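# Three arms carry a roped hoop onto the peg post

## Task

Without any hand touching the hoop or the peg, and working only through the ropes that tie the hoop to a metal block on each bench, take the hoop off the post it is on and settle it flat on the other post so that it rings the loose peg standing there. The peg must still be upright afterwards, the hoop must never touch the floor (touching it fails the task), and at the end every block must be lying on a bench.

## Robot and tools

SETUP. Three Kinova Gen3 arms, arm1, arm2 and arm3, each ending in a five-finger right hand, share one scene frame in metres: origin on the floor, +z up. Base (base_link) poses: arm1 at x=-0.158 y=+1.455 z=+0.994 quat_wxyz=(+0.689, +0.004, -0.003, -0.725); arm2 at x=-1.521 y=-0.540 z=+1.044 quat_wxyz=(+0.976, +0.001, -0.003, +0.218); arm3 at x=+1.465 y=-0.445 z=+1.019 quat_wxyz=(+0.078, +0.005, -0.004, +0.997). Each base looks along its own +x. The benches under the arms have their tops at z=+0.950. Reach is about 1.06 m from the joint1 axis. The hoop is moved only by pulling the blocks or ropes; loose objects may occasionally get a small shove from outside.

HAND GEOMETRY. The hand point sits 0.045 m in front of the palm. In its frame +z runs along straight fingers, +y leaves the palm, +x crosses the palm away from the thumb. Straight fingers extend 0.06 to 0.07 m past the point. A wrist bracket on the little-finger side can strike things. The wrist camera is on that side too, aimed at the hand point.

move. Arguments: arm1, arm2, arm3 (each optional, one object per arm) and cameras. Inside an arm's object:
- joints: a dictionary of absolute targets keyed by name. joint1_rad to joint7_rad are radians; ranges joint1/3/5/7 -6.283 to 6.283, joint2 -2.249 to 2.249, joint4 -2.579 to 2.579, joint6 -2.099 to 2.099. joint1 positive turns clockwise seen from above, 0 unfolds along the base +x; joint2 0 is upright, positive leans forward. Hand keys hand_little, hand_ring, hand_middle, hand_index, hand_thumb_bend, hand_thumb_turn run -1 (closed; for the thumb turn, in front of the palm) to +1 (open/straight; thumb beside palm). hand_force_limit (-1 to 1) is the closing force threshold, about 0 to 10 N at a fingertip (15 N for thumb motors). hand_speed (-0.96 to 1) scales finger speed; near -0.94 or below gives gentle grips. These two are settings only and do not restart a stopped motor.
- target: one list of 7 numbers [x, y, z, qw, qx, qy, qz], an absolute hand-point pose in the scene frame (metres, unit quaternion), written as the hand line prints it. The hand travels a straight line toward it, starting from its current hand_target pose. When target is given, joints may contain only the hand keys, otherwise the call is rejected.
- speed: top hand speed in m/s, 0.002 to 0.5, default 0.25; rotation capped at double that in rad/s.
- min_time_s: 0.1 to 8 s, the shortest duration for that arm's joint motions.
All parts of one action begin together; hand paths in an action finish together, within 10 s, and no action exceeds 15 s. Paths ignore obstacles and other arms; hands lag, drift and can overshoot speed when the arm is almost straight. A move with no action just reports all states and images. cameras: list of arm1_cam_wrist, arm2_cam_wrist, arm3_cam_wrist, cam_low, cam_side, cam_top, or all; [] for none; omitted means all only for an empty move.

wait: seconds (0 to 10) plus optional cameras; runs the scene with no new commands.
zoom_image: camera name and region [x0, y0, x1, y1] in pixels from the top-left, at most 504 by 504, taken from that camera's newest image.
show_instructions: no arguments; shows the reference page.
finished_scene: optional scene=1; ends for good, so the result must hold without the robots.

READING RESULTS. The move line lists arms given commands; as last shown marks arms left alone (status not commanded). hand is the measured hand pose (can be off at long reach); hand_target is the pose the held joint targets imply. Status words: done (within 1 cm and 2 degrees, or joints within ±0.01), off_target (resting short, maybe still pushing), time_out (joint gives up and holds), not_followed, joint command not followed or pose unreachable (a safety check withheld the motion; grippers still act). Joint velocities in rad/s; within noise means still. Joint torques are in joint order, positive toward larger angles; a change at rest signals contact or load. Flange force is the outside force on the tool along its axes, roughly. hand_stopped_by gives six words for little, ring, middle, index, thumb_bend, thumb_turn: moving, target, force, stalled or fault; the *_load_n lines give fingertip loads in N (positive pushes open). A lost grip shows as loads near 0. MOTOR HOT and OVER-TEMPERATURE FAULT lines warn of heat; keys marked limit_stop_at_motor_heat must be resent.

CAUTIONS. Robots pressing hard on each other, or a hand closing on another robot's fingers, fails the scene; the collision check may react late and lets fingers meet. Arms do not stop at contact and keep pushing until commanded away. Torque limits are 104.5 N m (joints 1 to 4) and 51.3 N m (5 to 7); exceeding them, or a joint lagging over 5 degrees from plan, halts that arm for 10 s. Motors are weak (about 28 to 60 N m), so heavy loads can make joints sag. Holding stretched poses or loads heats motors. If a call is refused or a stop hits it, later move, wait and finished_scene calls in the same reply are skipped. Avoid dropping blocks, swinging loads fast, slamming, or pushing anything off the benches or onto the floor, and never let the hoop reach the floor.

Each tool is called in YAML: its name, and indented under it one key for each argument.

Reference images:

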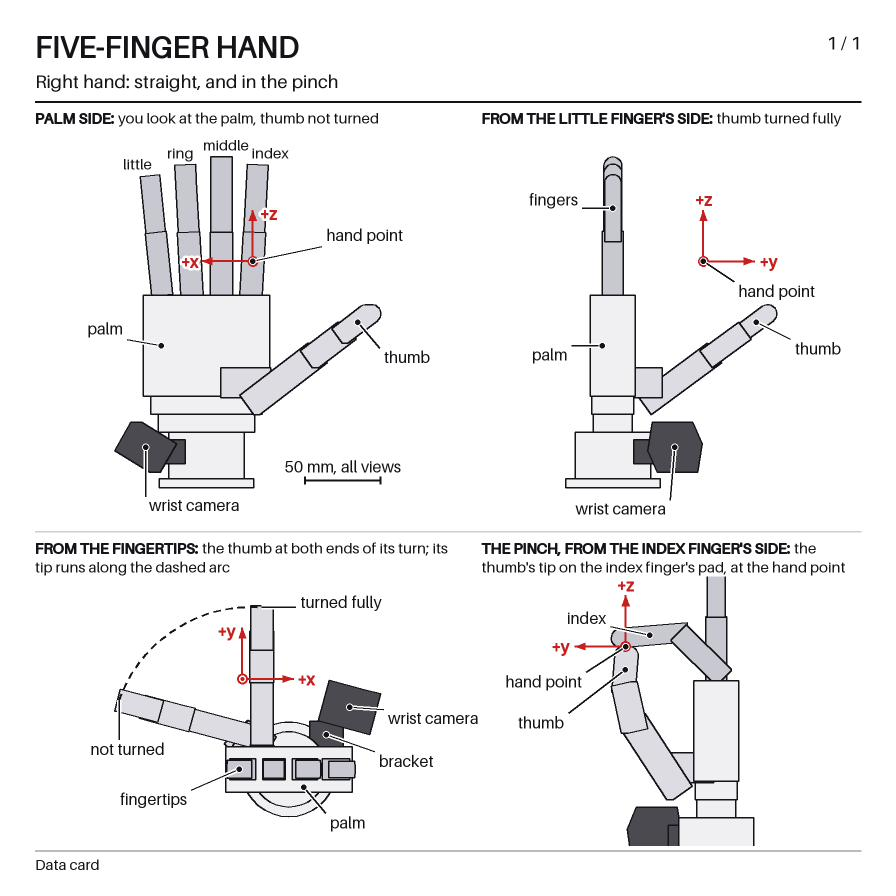

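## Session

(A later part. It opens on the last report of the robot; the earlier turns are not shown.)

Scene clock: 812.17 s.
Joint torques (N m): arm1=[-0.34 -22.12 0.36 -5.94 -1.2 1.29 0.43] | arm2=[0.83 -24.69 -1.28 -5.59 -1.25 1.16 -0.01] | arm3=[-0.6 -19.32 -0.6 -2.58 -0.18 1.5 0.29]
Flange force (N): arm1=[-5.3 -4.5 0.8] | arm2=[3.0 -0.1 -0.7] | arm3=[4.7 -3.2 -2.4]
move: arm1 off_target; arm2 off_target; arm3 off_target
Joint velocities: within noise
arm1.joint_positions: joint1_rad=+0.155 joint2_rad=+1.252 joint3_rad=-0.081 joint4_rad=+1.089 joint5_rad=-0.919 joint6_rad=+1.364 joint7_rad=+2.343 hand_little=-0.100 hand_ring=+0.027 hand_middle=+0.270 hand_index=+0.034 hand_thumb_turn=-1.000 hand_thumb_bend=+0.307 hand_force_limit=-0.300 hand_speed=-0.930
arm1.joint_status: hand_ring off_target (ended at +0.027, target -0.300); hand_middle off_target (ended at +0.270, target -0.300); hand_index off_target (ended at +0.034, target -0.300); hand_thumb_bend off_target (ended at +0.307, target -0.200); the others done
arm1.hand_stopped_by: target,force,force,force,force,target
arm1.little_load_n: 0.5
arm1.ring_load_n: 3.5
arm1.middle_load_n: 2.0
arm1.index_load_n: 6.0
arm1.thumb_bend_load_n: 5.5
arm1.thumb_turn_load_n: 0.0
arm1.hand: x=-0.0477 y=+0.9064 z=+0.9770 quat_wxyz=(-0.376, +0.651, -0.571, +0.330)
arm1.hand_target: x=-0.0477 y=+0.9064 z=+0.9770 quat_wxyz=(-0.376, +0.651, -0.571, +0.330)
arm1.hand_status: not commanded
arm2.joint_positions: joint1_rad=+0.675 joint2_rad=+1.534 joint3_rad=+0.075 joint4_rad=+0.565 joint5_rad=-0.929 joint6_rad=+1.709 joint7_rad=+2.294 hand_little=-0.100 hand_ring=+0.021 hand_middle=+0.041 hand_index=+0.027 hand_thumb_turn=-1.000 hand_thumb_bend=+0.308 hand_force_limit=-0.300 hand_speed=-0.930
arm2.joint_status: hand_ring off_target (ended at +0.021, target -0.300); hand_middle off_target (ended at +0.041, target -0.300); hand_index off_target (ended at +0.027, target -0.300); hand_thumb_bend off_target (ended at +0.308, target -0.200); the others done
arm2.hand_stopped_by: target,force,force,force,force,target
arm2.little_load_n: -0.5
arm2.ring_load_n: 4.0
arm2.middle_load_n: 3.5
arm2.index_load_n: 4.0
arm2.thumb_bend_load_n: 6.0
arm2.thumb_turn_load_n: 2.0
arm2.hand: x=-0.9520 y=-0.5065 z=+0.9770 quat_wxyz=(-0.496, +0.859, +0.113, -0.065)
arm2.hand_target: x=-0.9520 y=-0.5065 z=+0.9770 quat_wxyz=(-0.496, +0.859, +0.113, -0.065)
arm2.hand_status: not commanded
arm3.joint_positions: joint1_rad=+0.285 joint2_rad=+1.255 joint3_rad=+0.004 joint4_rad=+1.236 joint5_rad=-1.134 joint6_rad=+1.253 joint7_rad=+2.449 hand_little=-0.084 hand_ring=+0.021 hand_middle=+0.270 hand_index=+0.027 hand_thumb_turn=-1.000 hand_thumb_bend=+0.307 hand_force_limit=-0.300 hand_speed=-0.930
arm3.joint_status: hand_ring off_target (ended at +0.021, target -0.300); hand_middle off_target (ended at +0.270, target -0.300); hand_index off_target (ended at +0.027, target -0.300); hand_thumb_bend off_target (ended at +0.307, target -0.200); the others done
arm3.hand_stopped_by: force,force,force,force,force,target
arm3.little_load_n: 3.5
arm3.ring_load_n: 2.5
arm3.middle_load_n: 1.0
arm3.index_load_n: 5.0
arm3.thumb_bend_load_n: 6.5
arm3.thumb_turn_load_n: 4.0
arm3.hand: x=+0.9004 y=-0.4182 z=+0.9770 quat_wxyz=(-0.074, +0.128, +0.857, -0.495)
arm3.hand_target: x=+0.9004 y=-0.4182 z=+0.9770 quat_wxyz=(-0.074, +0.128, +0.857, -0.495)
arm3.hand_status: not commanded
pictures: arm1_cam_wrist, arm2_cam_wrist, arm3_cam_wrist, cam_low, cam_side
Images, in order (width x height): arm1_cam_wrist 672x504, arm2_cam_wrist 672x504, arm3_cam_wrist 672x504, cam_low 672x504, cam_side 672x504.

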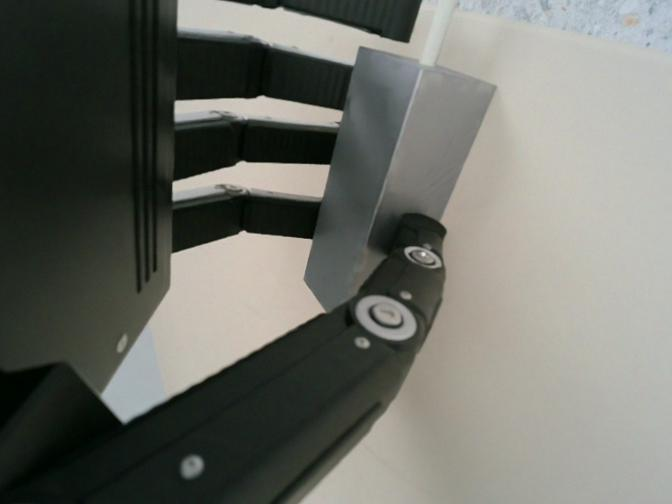

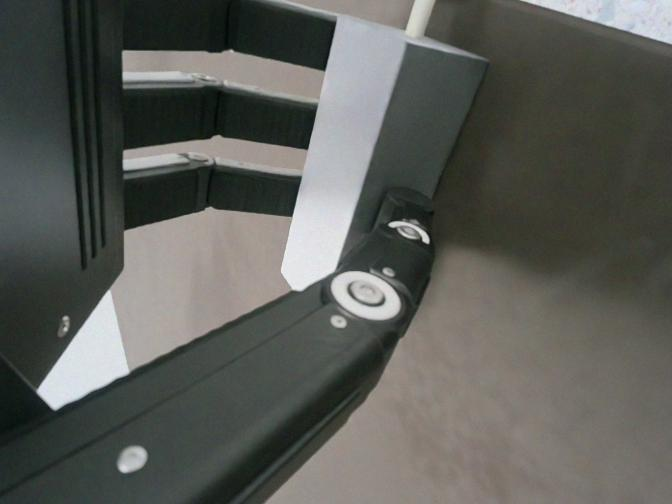

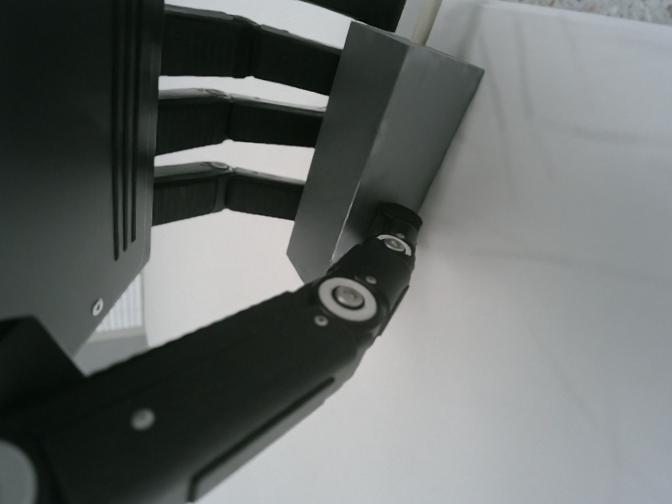

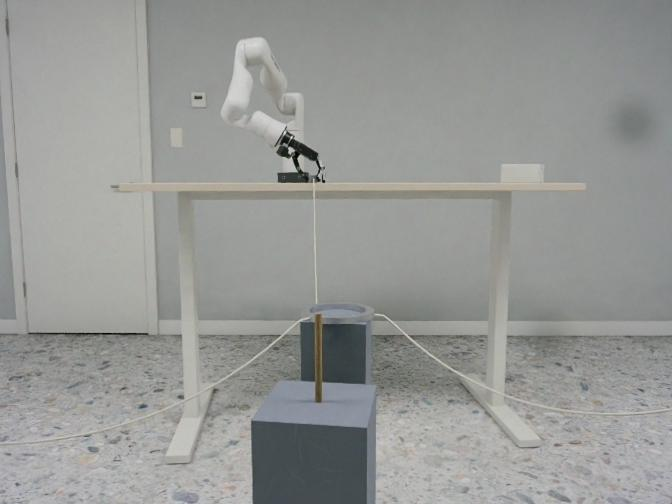

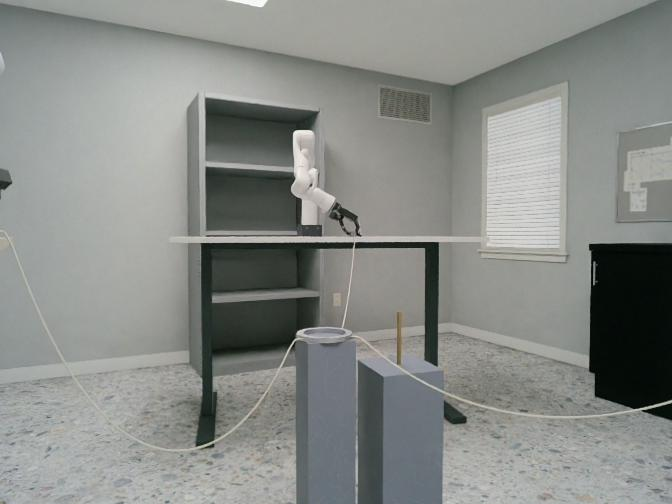

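move:
  arm1: {"joints": {"hand_force_limit": 0.4, "hand_index": -0.35, "hand_ring": -0.35, "hand_thumb_bend": -0.25}}
  arm2: {"joints": {"hand_force_limit": 0.4, "hand_index": -0.35, "hand_ring": -0.35, "hand_middle": -0.35, "hand_thumb_bend": -0.25}}
  arm3: {"joints": {"hand_force_limit": 0.4, "hand_index": -0.35, "hand_ring": -0.35, "hand_thumb_bend": -0.25}}

move:
  arm1: {"target": [-0.0477, 0.9064, 0.992, -0.3759, 0.6511, -0.5710, 0.3297], "speed": 0.04}
  arm2: {"target": [-0.952, -0.5065, 0.992, -0.4957, 0.8586, 0.1130, -0.0653], "speed": 0.04}
  arm3: {"target": [0.9004, -0.4182, 0.992, -0.0739, 0.1280, 0.8565, -0.4945], "speed": 0.04}
  cameras: ["arm1_cam_wrist", "arm2_cam_wrist", "arm3_cam_wrist", "cam_side", "cam_low"]

zoom_image:
  camera: "cam_low"
  region: [280, 130, 340, 190]

zoom_image:
  camera: "cam_side"
  region: [320, 190, 380, 250]

Scene clock: 823.93 s.
Joint torques (N m): arm1=[-0.39 -21.8 0.44 -5.84 -1.17 1.18 0.46] | arm2=[0.83 -23.28 -0.77 -5.21 -0.8 0.69 0.04] | arm3=[-0.81 -19.13 -0.74 -2.64 -0.3 1.47 0.29]
Flange force (N): arm1=[-5.1 -4.9 0.4] | arm2=[3.5 -2.1 -2.2] | arm3=[4.1 -3.4 -2.9]
move: arm1 off_target; arm2 off_target; arm3 off_target
Joint velocities: within noise
arm1.joint_positions: joint1_rad=+0.155 joint2_rad=+1.252 joint3_rad=-0.081 joint4_rad=+1.089 joint5_rad=-0.919 joint6_rad=+1.364 joint7_rad=+2.343 hand_little=-0.100 hand_ring=+0.016 hand_middle=+0.270 hand_index=+0.029 hand_thumb_turn=-1.000 hand_thumb_bend=+0.302 hand_force_limit=+0.400 hand_speed=-0.930
arm1.joint_status: hand_ring off_target (ended at +0.016, target -0.350); hand_index off_target (ended at +0.029, target -0.350); hand_thumb_bend off_target (ended at +0.302, target -0.250); the others done
arm1.hand_stopped_by: target,force,force,force,force,target
arm1.little_load_n: 0.0
arm1.ring_load_n: 7.0
arm1.middle_load_n: 2.0
arm1.index_load_n: 9.0
arm1.thumb_bend_load_n: 9.5
arm1.thumb_turn_load_n: 2.0
arm1.hand: x=-0.0477 y=+0.9064 z=+0.9770 quat_wxyz=(-0.376, +0.651, -0.571, +0.330)
arm1.hand_target: x=-0.0477 y=+0.9064 z=+0.9770 quat_wxyz=(-0.376, +0.651, -0.571, +0.330)
arm1.hand_status: not commanded
arm2.joint_positions: joint1_rad=+0.675 joint2_rad=+1.534 joint3_rad=+0.075 joint4_rad=+0.565 joint5_rad=-0.929 joint6_rad=+1.709 joint7_rad=+2.294 hand_little=-0.100 hand_ring=+0.003 hand_middle=+0.024 hand_index=+0.017 hand_thumb_turn=-1.000 hand_thumb_bend=+0.304 hand_force_limit=+0.400 hand_speed=-0.930
arm2.joint_status: hand_ring off_target (ended at +0.003, target -0.350); hand_middle off_target (ended at +0.024, target -0.350); hand_index off_target (ended at +0.017, target -0.350); hand_thumb_bend off_target (ended at +0.304, target -0.250); the others done
arm2.hand_stopped_by: target,force,force,force,force,target
arm2.little_load_n: 0.0
arm2.ring_load_n: 7.5
arm2.middle_load_n: 8.5
arm2.index_load_n: 6.5
arm2.thumb_bend_load_n: 11.0
arm2.thumb_turn_load_n: 4.0
arm2.hand: x=-0.9520 y=-0.5065 z=+0.9770 quat_wxyz=(-0.496, +0.859, +0.113, -0.065)
arm2.hand_target: x=-0.9520 y=-0.5065 z=+0.9770 quat_wxyz=(-0.496, +0.859, +0.113, -0.065)
arm2.hand_status: not commanded
arm3.joint_positions: joint1_rad=+0.285 joint2_rad=+1.255 joint3_rad=+0.004 joint4_rad=+1.236 joint5_rad=-1.134 joint6_rad=+1.253 joint7_rad=+2.449 hand_little=-0.085 hand_ring=+0.003 hand_middle=+0.270 hand_index=+0.022 hand_thumb_turn=-1.000 hand_thumb_bend=+0.299 hand_force_limit=+0.400 hand_speed=-0.930
arm3.joint_status: hand_ring off_target (ended at +0.003, target -0.350); hand_index off_target (ended at +0.022, target -0.350); hand_thumb_bend off_target (ended at +0.299, target -0.250); the others done
arm3.hand_stopped_by: force,force,force,force,force,target
arm3.little_load_n: 0.5
arm3.ring_load_n: 8.5
arm3.middle_load_n: 0.5
arm3.index_load_n: 7.0
arm3.thumb_bend_load_n: 10.0
arm3.thumb_turn_load_n: 5.0
arm3.hand: x=+0.9004 y=-0.4182 z=+0.9770 quat_wxyz=(-0.074, +0.128, +0.857, -0.495)
arm3.hand_target: x=+0.9004 y=-0.4182 z=+0.9770 quat_wxyz=(-0.074, +0.128, +0.857, -0.495)
arm3.hand_status: not commanded
pictures: none

Scene clock: 824.90 s.
Joint torques (N m): arm1=[-0.91 -24.01 -1.06 -6.2 -2.21 2.25 0.33] | arm2=[0.83 -25.73 -1.58 -5.94 -1.57 1.42 -0.06] | arm3=[-0.44 -22.05 -1.69 -4.02 -1.36 2.22 0.24]
Flange force (N): arm1=[-4.4 -0.1 1.9] | arm2=[2.5 1.2 0.4] | arm3=[2.5 0.6 -0.2]
move: arm1 done; arm2 done; arm3 done
Joint velocities: within noise
arm1.joint_positions: joint1_rad=+0.155 joint2_rad=+1.224 joint3_rad=-0.081 joint4_rad=+1.099 joint5_rad=-0.918 joint6_rad=+1.373 joint7_rad=+2.328 hand_little=-0.100 hand_ring=+0.016 hand_middle=+0.270 hand_index=+0.029 hand_thumb_turn=-1.000 hand_thumb_bend=+0.302 hand_force_limit=+0.400 hand_speed=-0.930
arm1.joint_status: not commanded
arm1.hand_stopped_by: target,force,force,force,force,target
arm1.little_load_n: 0.0
arm1.ring_load_n: 6.5
arm1.middle_load_n: 0.0
arm1.index_load_n: 9.0
arm1.thumb_bend_load_n: 10.5
arm1.thumb_turn_load_n: 2.0
arm1.hand: x=-0.0477 y=+0.9064 z=+0.9920 quat_wxyz=(-0.376, +0.651, -0.571, +0.330)
arm1.hand_target: x=-0.0477 y=+0.9064 z=+0.9920 quat_wxyz=(-0.376, +0.651, -0.571, +0.330)
arm1.hand_status: done (0.000 m and 0.0 deg from the pose sent, 0.015 m and 0.0 deg at the start)
arm2.joint_positions: joint1_rad=+0.674 joint2_rad=+1.502 joint3_rad=+0.075 joint4_rad=+0.593 joint5_rad=-0.928 joint6_rad=+1.713 joint7_rad=+2.291 hand_little=-0.100 hand_ring=+0.003 hand_middle=+0.024 hand_index=+0.017 hand_thumb_turn=-1.000 hand_thumb_bend=+0.304 hand_force_limit=+0.400 hand_speed=-0.930
arm2.joint_status: not commanded
arm2.hand_stopped_by: target,force,force,force,force,target
arm2.little_load_n: 0.0
arm2.ring_load_n: 6.0
arm2.middle_load_n: 8.0
arm2.index_load_n: 5.5
arm2.thumb_bend_load_n: 13.0
arm2.thumb_turn_load_n: 4.0
arm2.hand: x=-0.9520 y=-0.5065 z=+0.9920 quat_wxyz=(-0.496, +0.859, +0.113, -0.065)
arm2.hand_target: x=-0.9520 y=-0.5065 z=+0.9920 quat_wxyz=(-0.496, +0.859, +0.113, -0.065)
arm2.hand_status: done (0.000 m and 0.0 deg from the pose sent, 0.015 m and 0.0 deg at the start)
arm3.joint_positions: joint1_rad=+0.284 joint2_rad=+1.226 joint3_rad=+0.006 joint4_rad=+1.249 joint5_rad=-1.130 joint6_rad=+1.261 joint7_rad=+2.434 hand_little=-0.085 hand_ring=+0.003 hand_middle=+0.270 hand_index=+0.022 hand_thumb_turn=-1.000 hand_thumb_bend=+0.299 hand_force_limit=+0.400 hand_speed=-0.930
arm3.joint_status: not commanded
arm3.hand_stopped_by: force,force,force,force,force,target
arm3.little_load_n: 0.0
arm3.ring_load_n: 7.0
arm3.middle_load_n: 0.0
arm3.index_load_n: 7.0
arm3.thumb_bend_load_n: 11.5
arm3.thumb_turn_load_n: 5.0
arm3.hand: x=+0.9004 y=-0.4182 z=+0.9920 quat_wxyz=(-0.074, +0.128, +0.857, -0.494)
arm3.hand_target: x=+0.9004 y=-0.4182 z=+0.9920 quat_wxyz=(-0.074, +0.128, +0.857, -0.494)
arm3.hand_status: done (0.000 m and 0.0 deg from the pose sent, 0.015 m and 0.0 deg at the start)
pictures: arm1_cam_wrist, arm2_cam_wrist, arm3_cam_wrist, cam_low, cam_side
Images, in order (width x height): arm1_cam_wrist 672x504, arm2_cam_wrist 672x504, arm3_cam_wrist 672x504, cam_low 672x504, cam_side 672x504.

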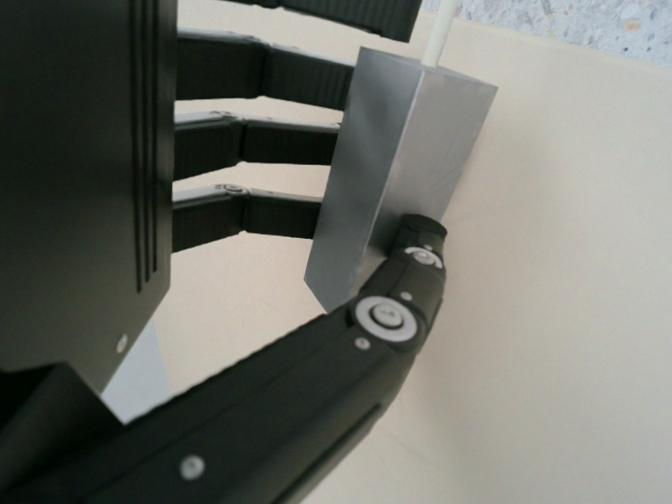

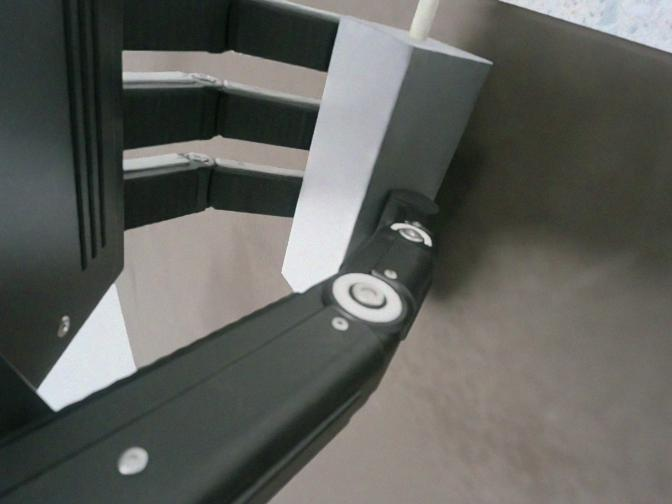

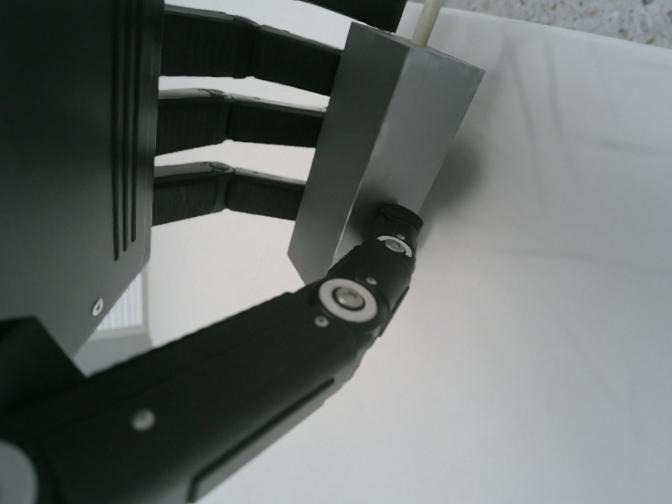

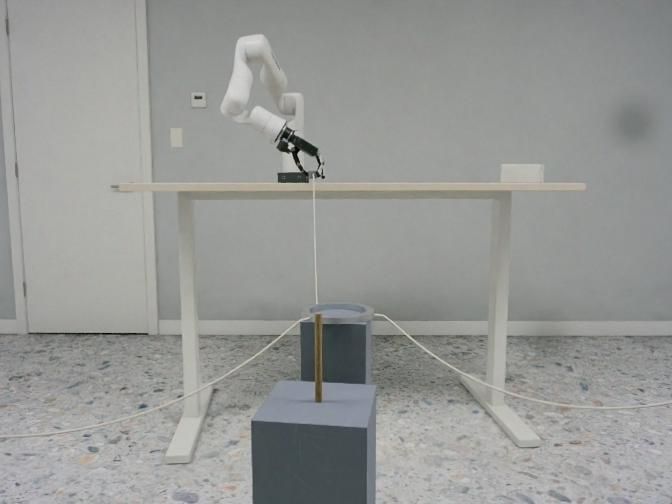

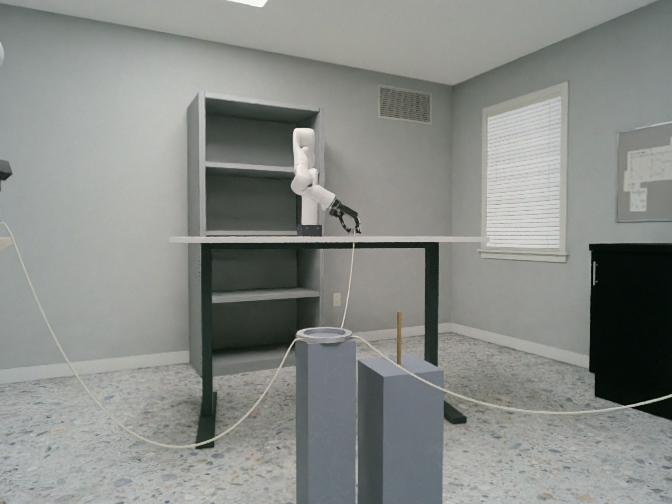

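Scaled by 8.400 from the camera's image (finer frame: 960x720).

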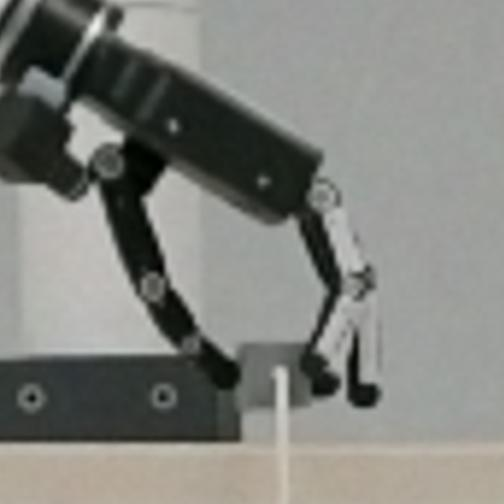

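Scaled by 8.400 from the camera's image (finer frame: 960x720).

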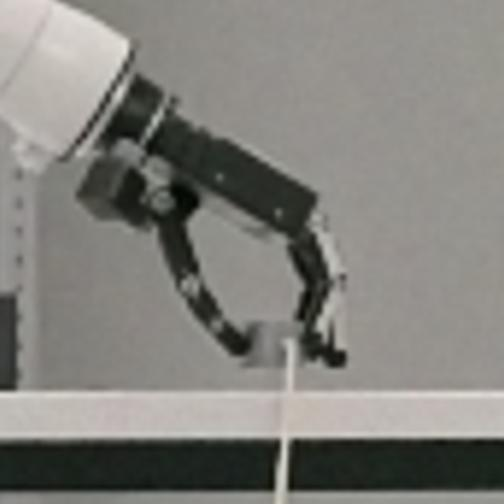

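move:
  arm1: {"joints": {"hand_middle": -0.35}}
  arm3: {"joints": {"hand_middle": -0.35}}

move:
  arm1: {"target": [-0.0477, 0.9064, 1.15, -0.3759, 0.6511, -0.5710, 0.3297], "speed": 0.06}
  arm2: {"target": [-0.952, -0.5065, 1.15, -0.4957, 0.8586, 0.1130, -0.0653], "speed": 0.06}
  arm3: {"target": [0.9004, -0.4182, 1.15, -0.0739, 0.1280, 0.8565, -0.4945], "speed": 0.06}
  cameras: ["all"]

Scene clock: 863.83 s.
Joint torques (N m): arm1=[-0.95 -23.95 -1.13 -6.22 -2.15 2.29 0.38] | arm2=[0.75 -25.76 -1.55 -5.94 -1.58 1.42 -0.04] | arm3=[-0.4 -21.99 -1.74 -4 -1.38 2.22 0.29]
Flange force (N): arm1=[-4.6 -0.3 1.9] | arm2=[2.6 1.3 0.2] | arm3=[2.7 0.4 -0.3]
move: arm1 off_target; arm3 off_target
Joint velocities: within noise
arm1.joint_positions: joint1_rad=+0.155 joint2_rad=+1.224 joint3_rad=-0.081 joint4_rad=+1.099 joint5_rad=-0.918 joint6_rad=+1.373 joint7_rad=+2.328 hand_little=-0.100 hand_ring=+0.016 hand_middle=+0.036 hand_index=+0.029 hand_thumb_turn=-1.000 hand_thumb_bend=+0.303 hand_force_limit=+0.400 hand_speed=-0.930
arm1.joint_status: hand_middle off_target (ended at +0.036, target -0.350)
arm1.hand_stopped_by: target,force,force,force,force,target
arm1.little_load_n: 0.0
arm1.ring_load_n: 4.0
arm1.middle_load_n: 6.5
arm1.index_load_n: 6.5
arm1.thumb_bend_load_n: 12.5
arm1.thumb_turn_load_n: 2.0
arm1.hand: x=-0.0477 y=+0.9064 z=+0.9920 quat_wxyz=(-0.376, +0.651, -0.571, +0.330)
arm1.hand_target: x=-0.0477 y=+0.9064 z=+0.9920 quat_wxyz=(-0.376, +0.651, -0.571, +0.330)
arm1.hand_status: not commanded
arm2: as last shown
arm2.thumb_turn_load_n: 4.5
arm3.joint_positions: joint1_rad=+0.284 joint2_rad=+1.226 joint3_rad=+0.006 joint4_rad=+1.249 joint5_rad=-1.130 joint6_rad=+1.261 joint7_rad=+2.434 hand_little=-0.085 hand_ring=+0.003 hand_middle=+0.023 hand_index=+0.022 hand_thumb_turn=-1.000 hand_thumb_bend=+0.299 hand_force_limit=+0.400 hand_speed=-0.930
arm3.joint_status: hand_middle off_target (ended at +0.023, target -0.350)
arm3.hand_stopped_by: force,force,force,force,force,target
arm3.little_load_n: 0.0
arm3.ring_load_n: 5.0
arm3.middle_load_n: 8.5
arm3.index_load_n: 4.5
arm3.thumb_bend_load_n: 14.0
arm3.thumb_turn_load_n: 5.5
arm3.hand: x=+0.9004 y=-0.4182 z=+0.9920 quat_wxyz=(-0.074, +0.128, +0.857, -0.494)
arm3.hand_target: x=+0.9004 y=-0.4182 z=+0.9920 quat_wxyz=(-0.074, +0.128, +0.857, -0.494)
arm3.hand_status: not commanded
pictures: none

Scene clock: 866.97 s.
Joint torques (N m): arm1=[-0.99 -23.12 -0.74 -7.79 -2.53 1.83 0.38] | arm2=[0.84 -25.33 -1.52 -6.55 -1.74 1.14 -0.08] | arm3=[-0.45 -21.1 -1.3 -5.42 -1.81 1.81 0.25]
Flange force (N): arm1=[-5.4 0.8 2.7] | arm2=[2.1 0.7 0.3] | arm3=[2.6 0.1 -0.6]
move: arm1 done; arm2 done; arm3 done
Joint velocities: within noise
arm1.joint_positions: joint1_rad=+0.150 joint2_rad=+0.975 joint3_rad=-0.075 joint4_rad=+1.092 joint5_rad=-0.915 joint6_rad=+1.523 joint7_rad=+2.120 hand_little=-0.100 hand_ring=+0.016 hand_middle=+0.036 hand_index=+0.029 hand_thumb_turn=-1.000 hand_thumb_bend=+0.303 hand_force_limit=+0.400 hand_speed=-0.930
arm1.joint_status: not commanded
arm1.hand_stopped_by: target,force,force,force,force,target
arm1.little_load_n: 0.0
arm1.ring_load_n: 4.0
arm1.middle_load_n: 6.5
arm1.index_load_n: 6.5
arm1.thumb_bend_load_n: 12.5
arm1.thumb_turn_load_n: 2.5
arm1.hand: x=-0.0477 y=+0.9064 z=+1.1500 quat_wxyz=(-0.376, +0.651, -0.571, +0.330)
arm1.hand_target: x=-0.0477 y=+0.9064 z=+1.1500 quat_wxyz=(-0.376, +0.651, -0.571, +0.330)
arm1.hand_status: done (0.000 m and 0.0 deg from the pose sent, 0.158 m and 0.0 deg at the start)
arm2.joint_positions: joint1_rad=+0.672 joint2_rad=+1.238 joint3_rad=+0.071 joint4_rad=+0.683 joint5_rad=-0.941 joint6_rad=+1.825 joint7_rad=+2.155 hand_little=-0.100 hand_ring=+0.003 hand_middle=+0.024 hand_index=+0.017 hand_thumb_turn=-1.000 hand_thumb_bend=+0.304 hand_force_limit=+0.400 hand_speed=-0.930
arm2.joint_status: not commanded
arm2.hand_stopped_by: target,force,force,force,force,target
arm2.little_load_n: 0.0
arm2.ring_load_n: 6.0
arm2.middle_load_n: 7.5
arm2.index_load_n: 5.5
arm2.thumb_bend_load_n: 13.0
arm2.thumb_turn_load_n: 4.5
arm2.hand: x=-0.9520 y=-0.5065 z=+1.1500 quat_wxyz=(-0.496, +0.859, +0.113, -0.065)
arm2.hand_target: x=-0.9520 y=-0.5065 z=+1.1500 quat_wxyz=(-0.496, +0.859, +0.113, -0.065)
arm2.hand_status: done (0.000 m and 0.0 deg from the pose sent, 0.158 m and 0.0 deg at the start)
arm3.joint_positions: joint1_rad=+0.271 joint2_rad=+0.951 joint3_rad=+0.034 joint4_rad=+1.274 joint5_rad=-1.088 joint6_rad=+1.389 joint7_rad=+2.212 hand_little=-0.085 hand_ring=+0.003 hand_middle=+0.023 hand_index=+0.022 hand_thumb_turn=-1.000 hand_thumb_bend=+0.299 hand_force_limit=+0.400 hand_speed=-0.930
arm3.joint_status: not commanded
arm3.hand_stopped_by: force,force,force,force,force,target
arm3.little_load_n: 0.0
arm3.ring_load_n: 5.0
arm3.middle_load_n: 8.5
arm3.index_load_n: 4.0
arm3.thumb_bend_load_n: 14.0
arm3.thumb_turn_load_n: 5.5
arm3.hand: x=+0.9004 y=-0.4182 z=+1.1500 quat_wxyz=(-0.074, +0.128, +0.857, -0.494)
arm3.hand_target: x=+0.9004 y=-0.4182 z=+1.1500 quat_wxyz=(-0.074, +0.128, +0.857, -0.494)
arm3.hand_status: done (0.000 m and 0.0 deg from the pose sent, 0.158 m and 0.0 deg at the start)
pictures: arm1_cam_wrist, arm2_cam_wrist, arm3_cam_wrist, cam_low, cam_side, cam_top
Images, in order (width x height): arm1_cam_wrist 672x504, arm2_cam_wrist 672x504, arm3_cam_wrist 672x504, cam_low 672x504, cam_side 672x504, cam_top 672x504.

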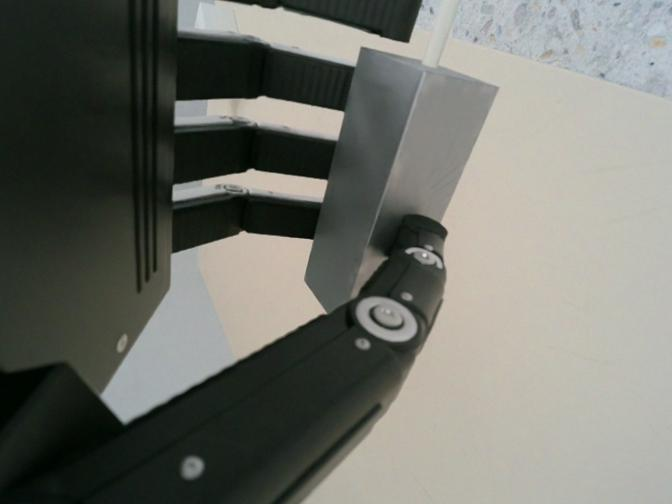

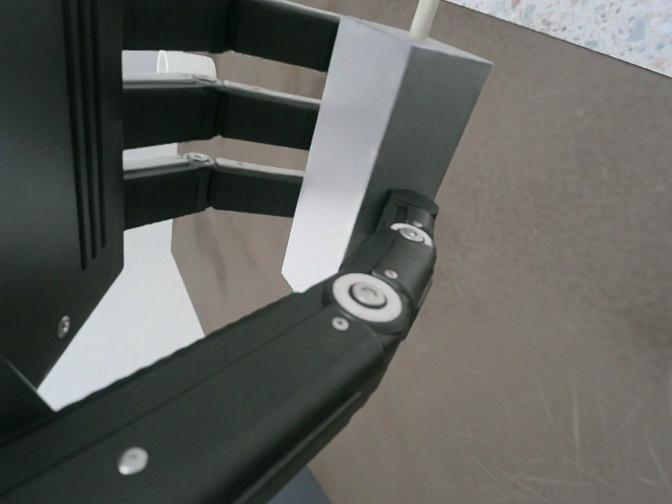

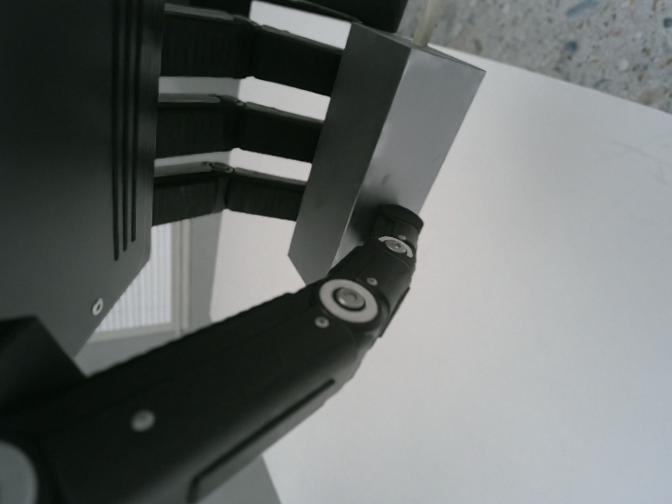

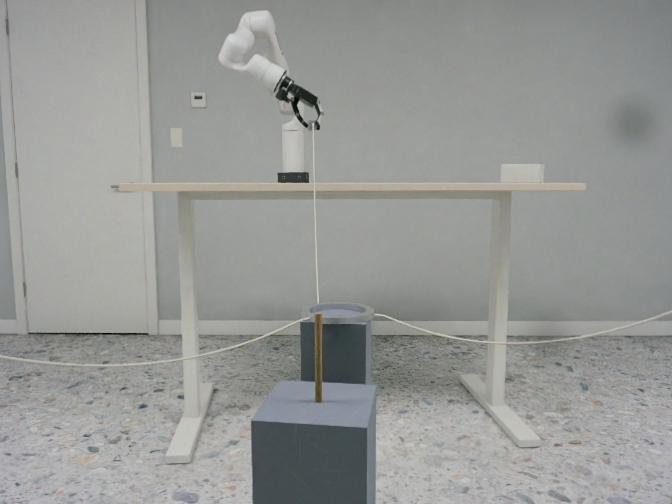

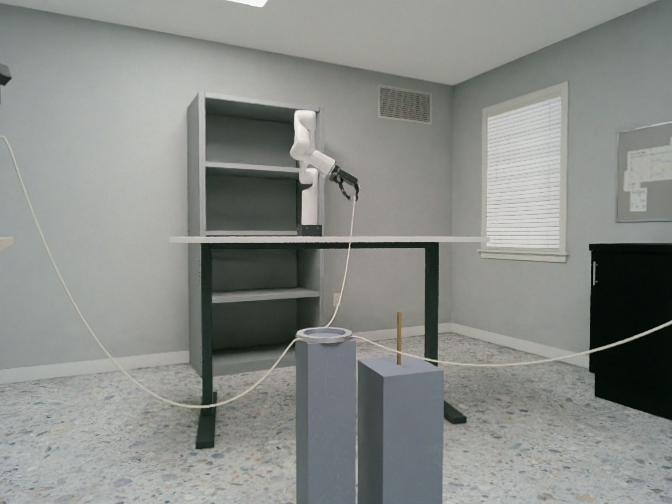

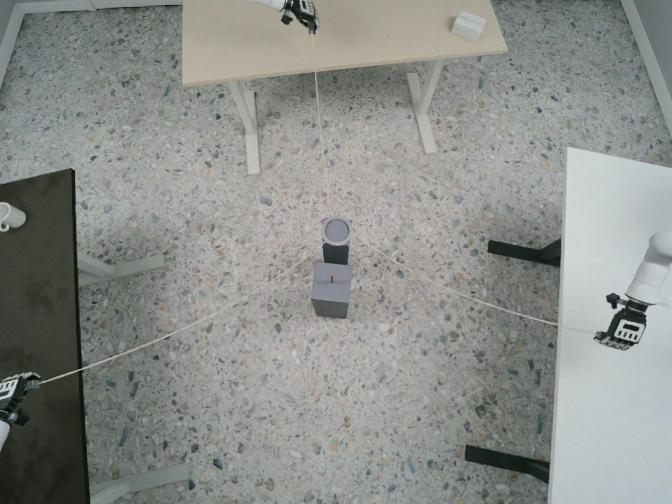

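move:
  arm1: {"target": [-0.0477, 0.9064, 1.25, -0.3759, 0.6511, -0.5710, 0.3297], "speed": 0.06}
  arm2: {"target": [-0.952, -0.5065, 1.20, -0.4957, 0.8586, 0.1130, -0.0653], "speed": 0.06}
  arm3: {"target": [0.9004, -0.4182, 1.25, -0.0739, 0.1280, 0.8565, -0.4945], "speed": 0.06}
  cameras: ["cam_low", "cam_side", "cam_top"]

zoom_image:
  camera: "cam_top"
  region: [270, 180, 410, 320]

Scene clock: 915.00 s.
Joint torques (N m): arm1=[-0.96 -22.73 -0.6 -8.43 -2.77 1.46 0.37] | arm2=[0.81 -25.23 -1.51 -6.79 -1.8 1.01 -0.03] | arm3=[-0.47 -20.54 -1.11 -6.4 -2.08 1.43 0.28]
Flange force (N): arm1=[-4.9 1.7 3.0] | arm2=[2.4 0.7 0.1] | arm3=[2.4 -0.2 -0.7]
move: arm1 done; arm2 done; arm3 done
Joint velocities: within noise
arm1.joint_positions: joint1_rad=+0.146 joint2_rad=+0.870 joint3_rad=-0.074 joint4_rad=+0.973 joint5_rad=-0.927 joint6_rad=+1.652 joint7_rad=+1.938 hand_little=-0.100 hand_ring=+0.016 hand_middle=+0.036 hand_index=+0.029 hand_thumb_turn=-1.000 hand_thumb_bend=+0.303 hand_force_limit=+0.400 hand_speed=-0.930
arm1.joint_status: not commanded
arm1.hand_stopped_by: target,force,force,force,force,target
arm1.little_load_n: 0.0
arm1.ring_load_n: 4.5
arm1.middle_load_n: 7.0
arm1.index_load_n: 6.5
arm1.thumb_bend_load_n: 12.5
arm1.thumb_turn_load_n: 2.0
arm1.hand: x=-0.0477 y=+0.9064 z=+1.2500 quat_wxyz=(-0.376, +0.651, -0.571, +0.330)
arm1.hand_target: x=-0.0477 y=+0.9064 z=+1.2500 quat_wxyz=(-0.376, +0.651, -0.571, +0.330)
arm1.hand_status: done (0.000 m and 0.0 deg from the pose sent, 0.100 m and 0.0 deg at the start)
arm2.joint_positions: joint1_rad=+0.674 joint2_rad=+1.181 joint3_rad=+0.066 joint4_rad=+0.646 joint5_rad=-0.956 joint6_rad=+1.881 joint7_rad=+2.078 hand_little=-0.100 hand_ring=+0.003 hand_middle=+0.024 hand_index=+0.017 hand_thumb_turn=-1.000 hand_thumb_bend=+0.304 hand_force_limit=+0.400 hand_speed=-0.930
arm2.joint_status: not commanded
arm2.hand_stopped_by: target,force,force,force,force,target
arm2.little_load_n: 0.0
arm2.ring_load_n: 6.0
arm2.middle_load_n: 8.0
arm2.index_load_n: 5.5
arm2.thumb_bend_load_n: 13.0
arm2.thumb_turn_load_n: 4.5
arm2.hand: x=-0.9520 y=-0.5065 z=+1.2000 quat_wxyz=(-0.496, +0.859, +0.113, -0.065)
arm2.hand_target: x=-0.9520 y=-0.5065 z=+1.2000 quat_wxyz=(-0.496, +0.859, +0.113, -0.065)
arm2.hand_status: done (0.000 m and 0.0 deg from the pose sent, 0.050 m and 0.0 deg at the start)
arm3.joint_positions: joint1_rad=+0.265 joint2_rad=+0.823 joint3_rad=+0.049 joint4_rad=+1.186 joint5_rad=-1.068 joint6_rad=+1.501 joint7_rad=+2.025 hand_little=-0.085 hand_ring=+0.003 hand_middle=+0.023 hand_index=+0.022 hand_thumb_turn=-1.000 hand_thumb_bend=+0.299 hand_force_limit=+0.400 hand_speed=-0.930
arm3.joint_status: not commanded
arm3.hand_stopped_by: force,force,force,force,force,target
arm3.little_load_n: 0.0
arm3.ring_load_n: 5.0
arm3.middle_load_n: 8.5
arm3.index_load_n: 4.5
arm3.thumb_bend_load_n: 14.0
arm3.thumb_turn_load_n: 5.5
arm3.hand: x=+0.9004 y=-0.4182 z=+1.2500 quat_wxyz=(-0.074, +0.128, +0.857, -0.495)
arm3.hand_target: x=+0.9004 y=-0.4182 z=+1.2500 quat_wxyz=(-0.074, +0.128, +0.857, -0.495)
arm3.hand_status: done (0.000 m and 0.0 deg from the pose sent, 0.100 m and 0.0 deg at the start)
Images, in order (width x height): cam_low 672x504, cam_side 672x504, cam_top 672x504.

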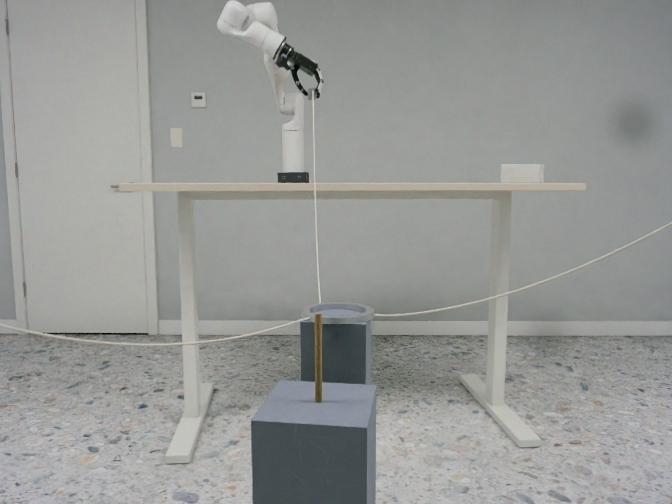

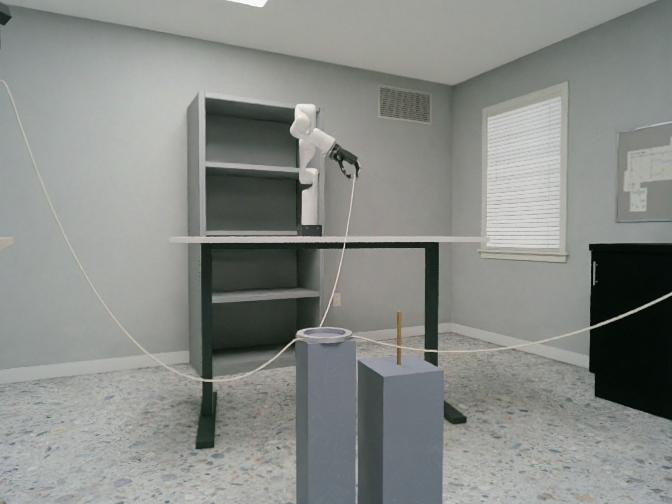

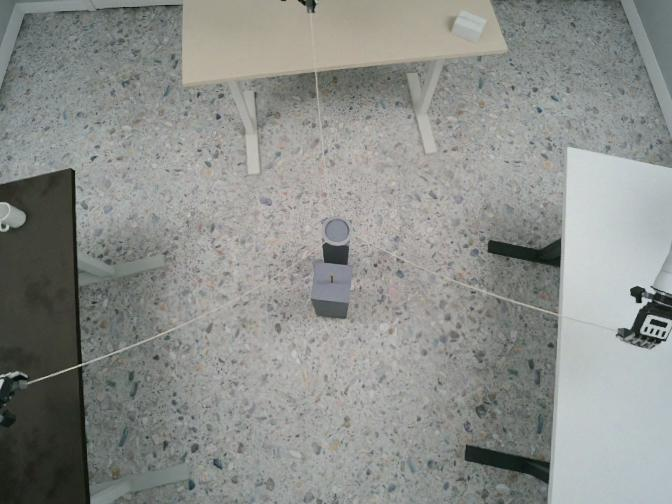

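Scaled by 3.600 from the camera's image (finer frame: 960x720).

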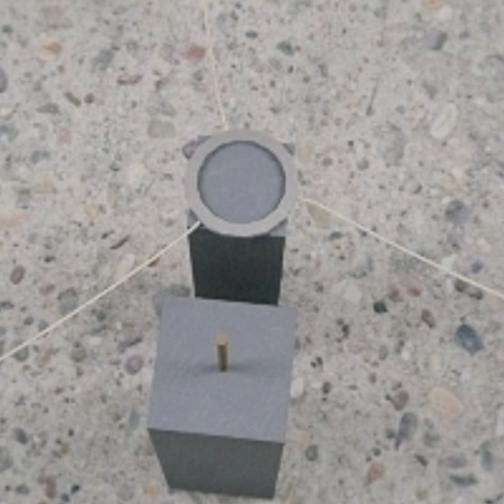

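move:
  arm1: {"target": [-0.051, 0.945, 1.38, -0.3759, 0.6511, -0.5710, 0.3297], "speed": 0.06}
  arm2: {"target": [-0.952, -0.5065, 1.32, -0.4957, 0.8586, 0.1130, -0.0653], "speed": 0.06}
  arm3: {"target": [0.845, -0.380, 1.33, -0.0739, 0.1280, 0.8565, -0.4945], "speed": 0.06}
  cameras: ["cam_low", "cam_side", "cam_top"]

zoom_image:
  camera: "cam_low"
  region: [220, 270, 460, 420]

Scene clock: 1051.33 s.
Joint torques (N m): arm1=[-0.89 -20.75 -0.35 -8.81 -2.89 0.99 0.35] | arm2=[0.85 -25.14 -1.68 -7.04 -1.91 0.34 -0.05] | arm3=[-0.47 -22.99 -1.35 -7.17 -2.32 0.57 0.28]
Flange force (N): arm1=[-5.0 2.8 4.0] | arm2=no reading | arm3=[4.0 -0.7 -1.5]
move: arm1 done; arm2 done; arm3 done
Joint velocities: within noise
arm1.joint_positions: joint1_rad=+0.164 joint2_rad=+0.705 joint3_rad=-0.083 joint4_rad=+0.879 joint5_rad=-0.964 joint6_rad=+1.807 joint7_rad=+1.726 hand_little=-0.100 hand_ring=+0.016 hand_middle=+0.036 hand_index=+0.029 hand_thumb_turn=-1.000 hand_thumb_bend=+0.303 hand_force_limit=+0.400 hand_speed=-0.930
arm1.joint_status: not commanded
arm1.hand_stopped_by: target,force,force,force,force,target
arm1.little_load_n: 0.0
arm1.ring_load_n: 4.5
arm1.middle_load_n: 7.0
arm1.index_load_n: 6.5
arm1.thumb_bend_load_n: 12.5
arm1.thumb_turn_load_n: 2.0
arm1.hand: x=-0.0510 y=+0.9450 z=+1.3800 quat_wxyz=(-0.376, +0.651, -0.571, +0.330)
arm1.hand_target: x=-0.0510 y=+0.9450 z=+1.3800 quat_wxyz=(-0.376, +0.651, -0.571, +0.330)
arm1.hand_status: done (0.000 m and 0.0 deg from the pose sent, 0.136 m and 0.0 deg at the start)
arm2.joint_positions: joint1_rad=+0.686 joint2_rad=+1.128 joint3_rad=+0.030 joint4_rad=+0.377 joint5_rad=-1.037 joint6_rad=+2.054 joint7_rad=+1.784 hand_little=-0.100 hand_ring=+0.003 hand_middle=+0.024 hand_index=+0.017 hand_thumb_turn=-1.000 hand_thumb_bend=+0.304 hand_force_limit=+0.400 hand_speed=-0.930
arm2.joint_status: not commanded
arm2.hand_stopped_by: target,force,force,force,force,target
arm2.little_load_n: 0.0
arm2.ring_load_n: 6.0
arm2.middle_load_n: 8.0
arm2.index_load_n: 5.5
arm2.thumb_bend_load_n: 13.0
arm2.thumb_turn_load_n: 4.5
arm2.hand: x=-0.9520 y=-0.5065 z=+1.3200 quat_wxyz=(-0.496, +0.859, +0.113, -0.065)
arm2.hand_target: x=-0.9520 y=-0.5065 z=+1.3200 quat_wxyz=(-0.496, +0.859, +0.113, -0.065)
arm2.hand_status: done (0.000 m and 0.0 deg from the pose sent, 0.120 m and 0.0 deg at the start)
arm3.joint_positions: joint1_rad=+0.290 joint2_rad=+0.968 joint3_rad=+0.057 joint4_rad=+0.623 joint5_rad=-1.089 joint6_rad=+1.723 joint7_rad=+1.671 hand_little=-0.085 hand_ring=+0.003 hand_middle=+0.023 hand_index=+0.022 hand_thumb_turn=-1.000 hand_thumb_bend=+0.299 hand_force_limit=+0.400 hand_speed=-0.930
arm3.joint_status: not commanded
arm3.hand_stopped_by: force,force,force,force,force,target
arm3.little_load_n: 0.0
arm3.ring_load_n: 5.0
arm3.middle_load_n: 8.5
arm3.index_load_n: 4.5
arm3.thumb_bend_load_n: 14.0
arm3.thumb_turn_load_n: 6.0
arm3.hand: x=+0.8450 y=-0.3800 z=+1.3300 quat_wxyz=(-0.074, +0.128, +0.857, -0.495)
arm3.hand_target: x=+0.8450 y=-0.3800 z=+1.3300 quat_wxyz=(-0.074, +0.128, +0.857, -0.495)
arm3.hand_status: done (0.000 m and 0.0 deg from the pose sent, 0.105 m and 0.0 deg at the start)
Images, in order (width x height): cam_low 672x504, cam_side 672x504, cam_top 672x504.

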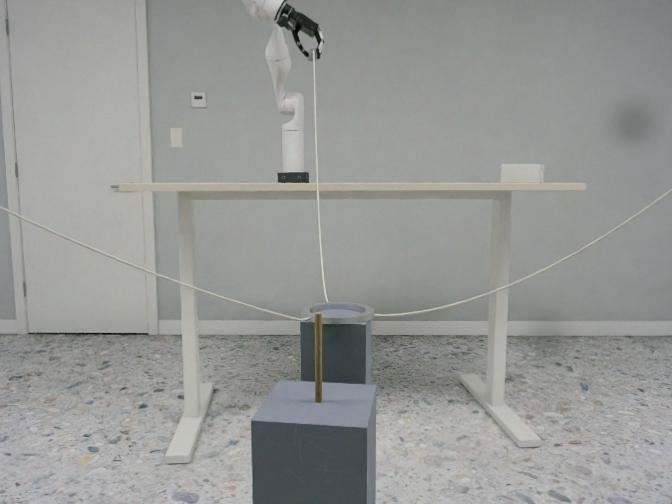

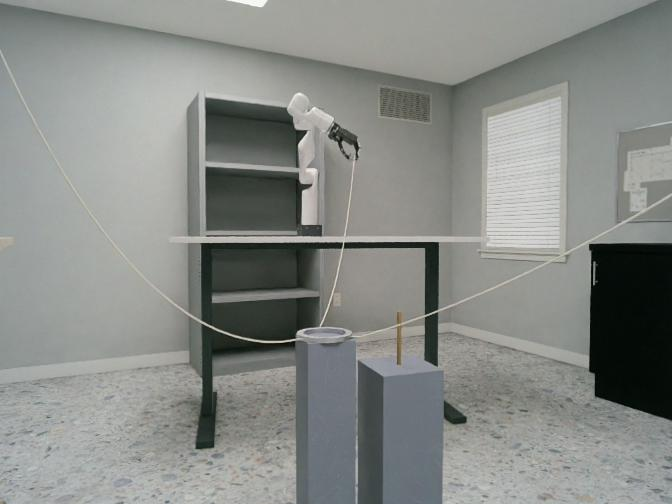

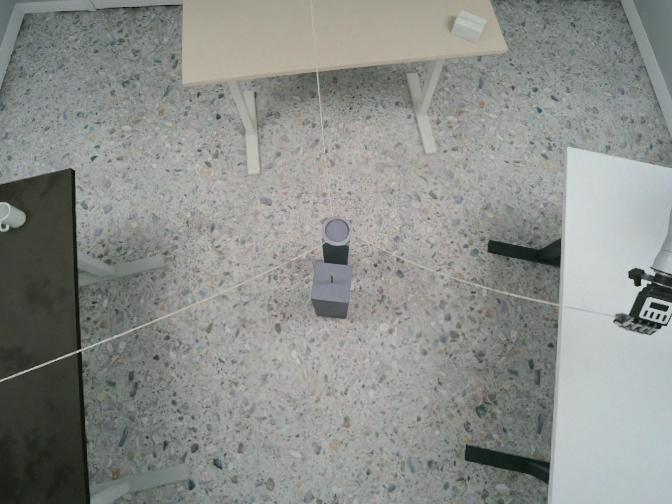

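Scaled by 2.100 from the camera's image (finer frame: 960x720).

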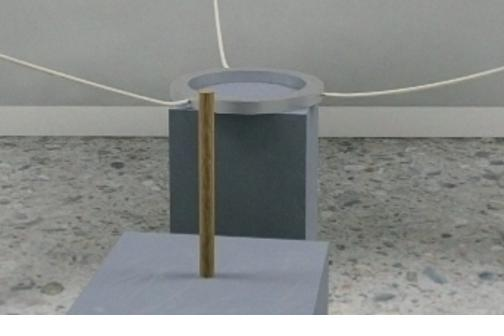

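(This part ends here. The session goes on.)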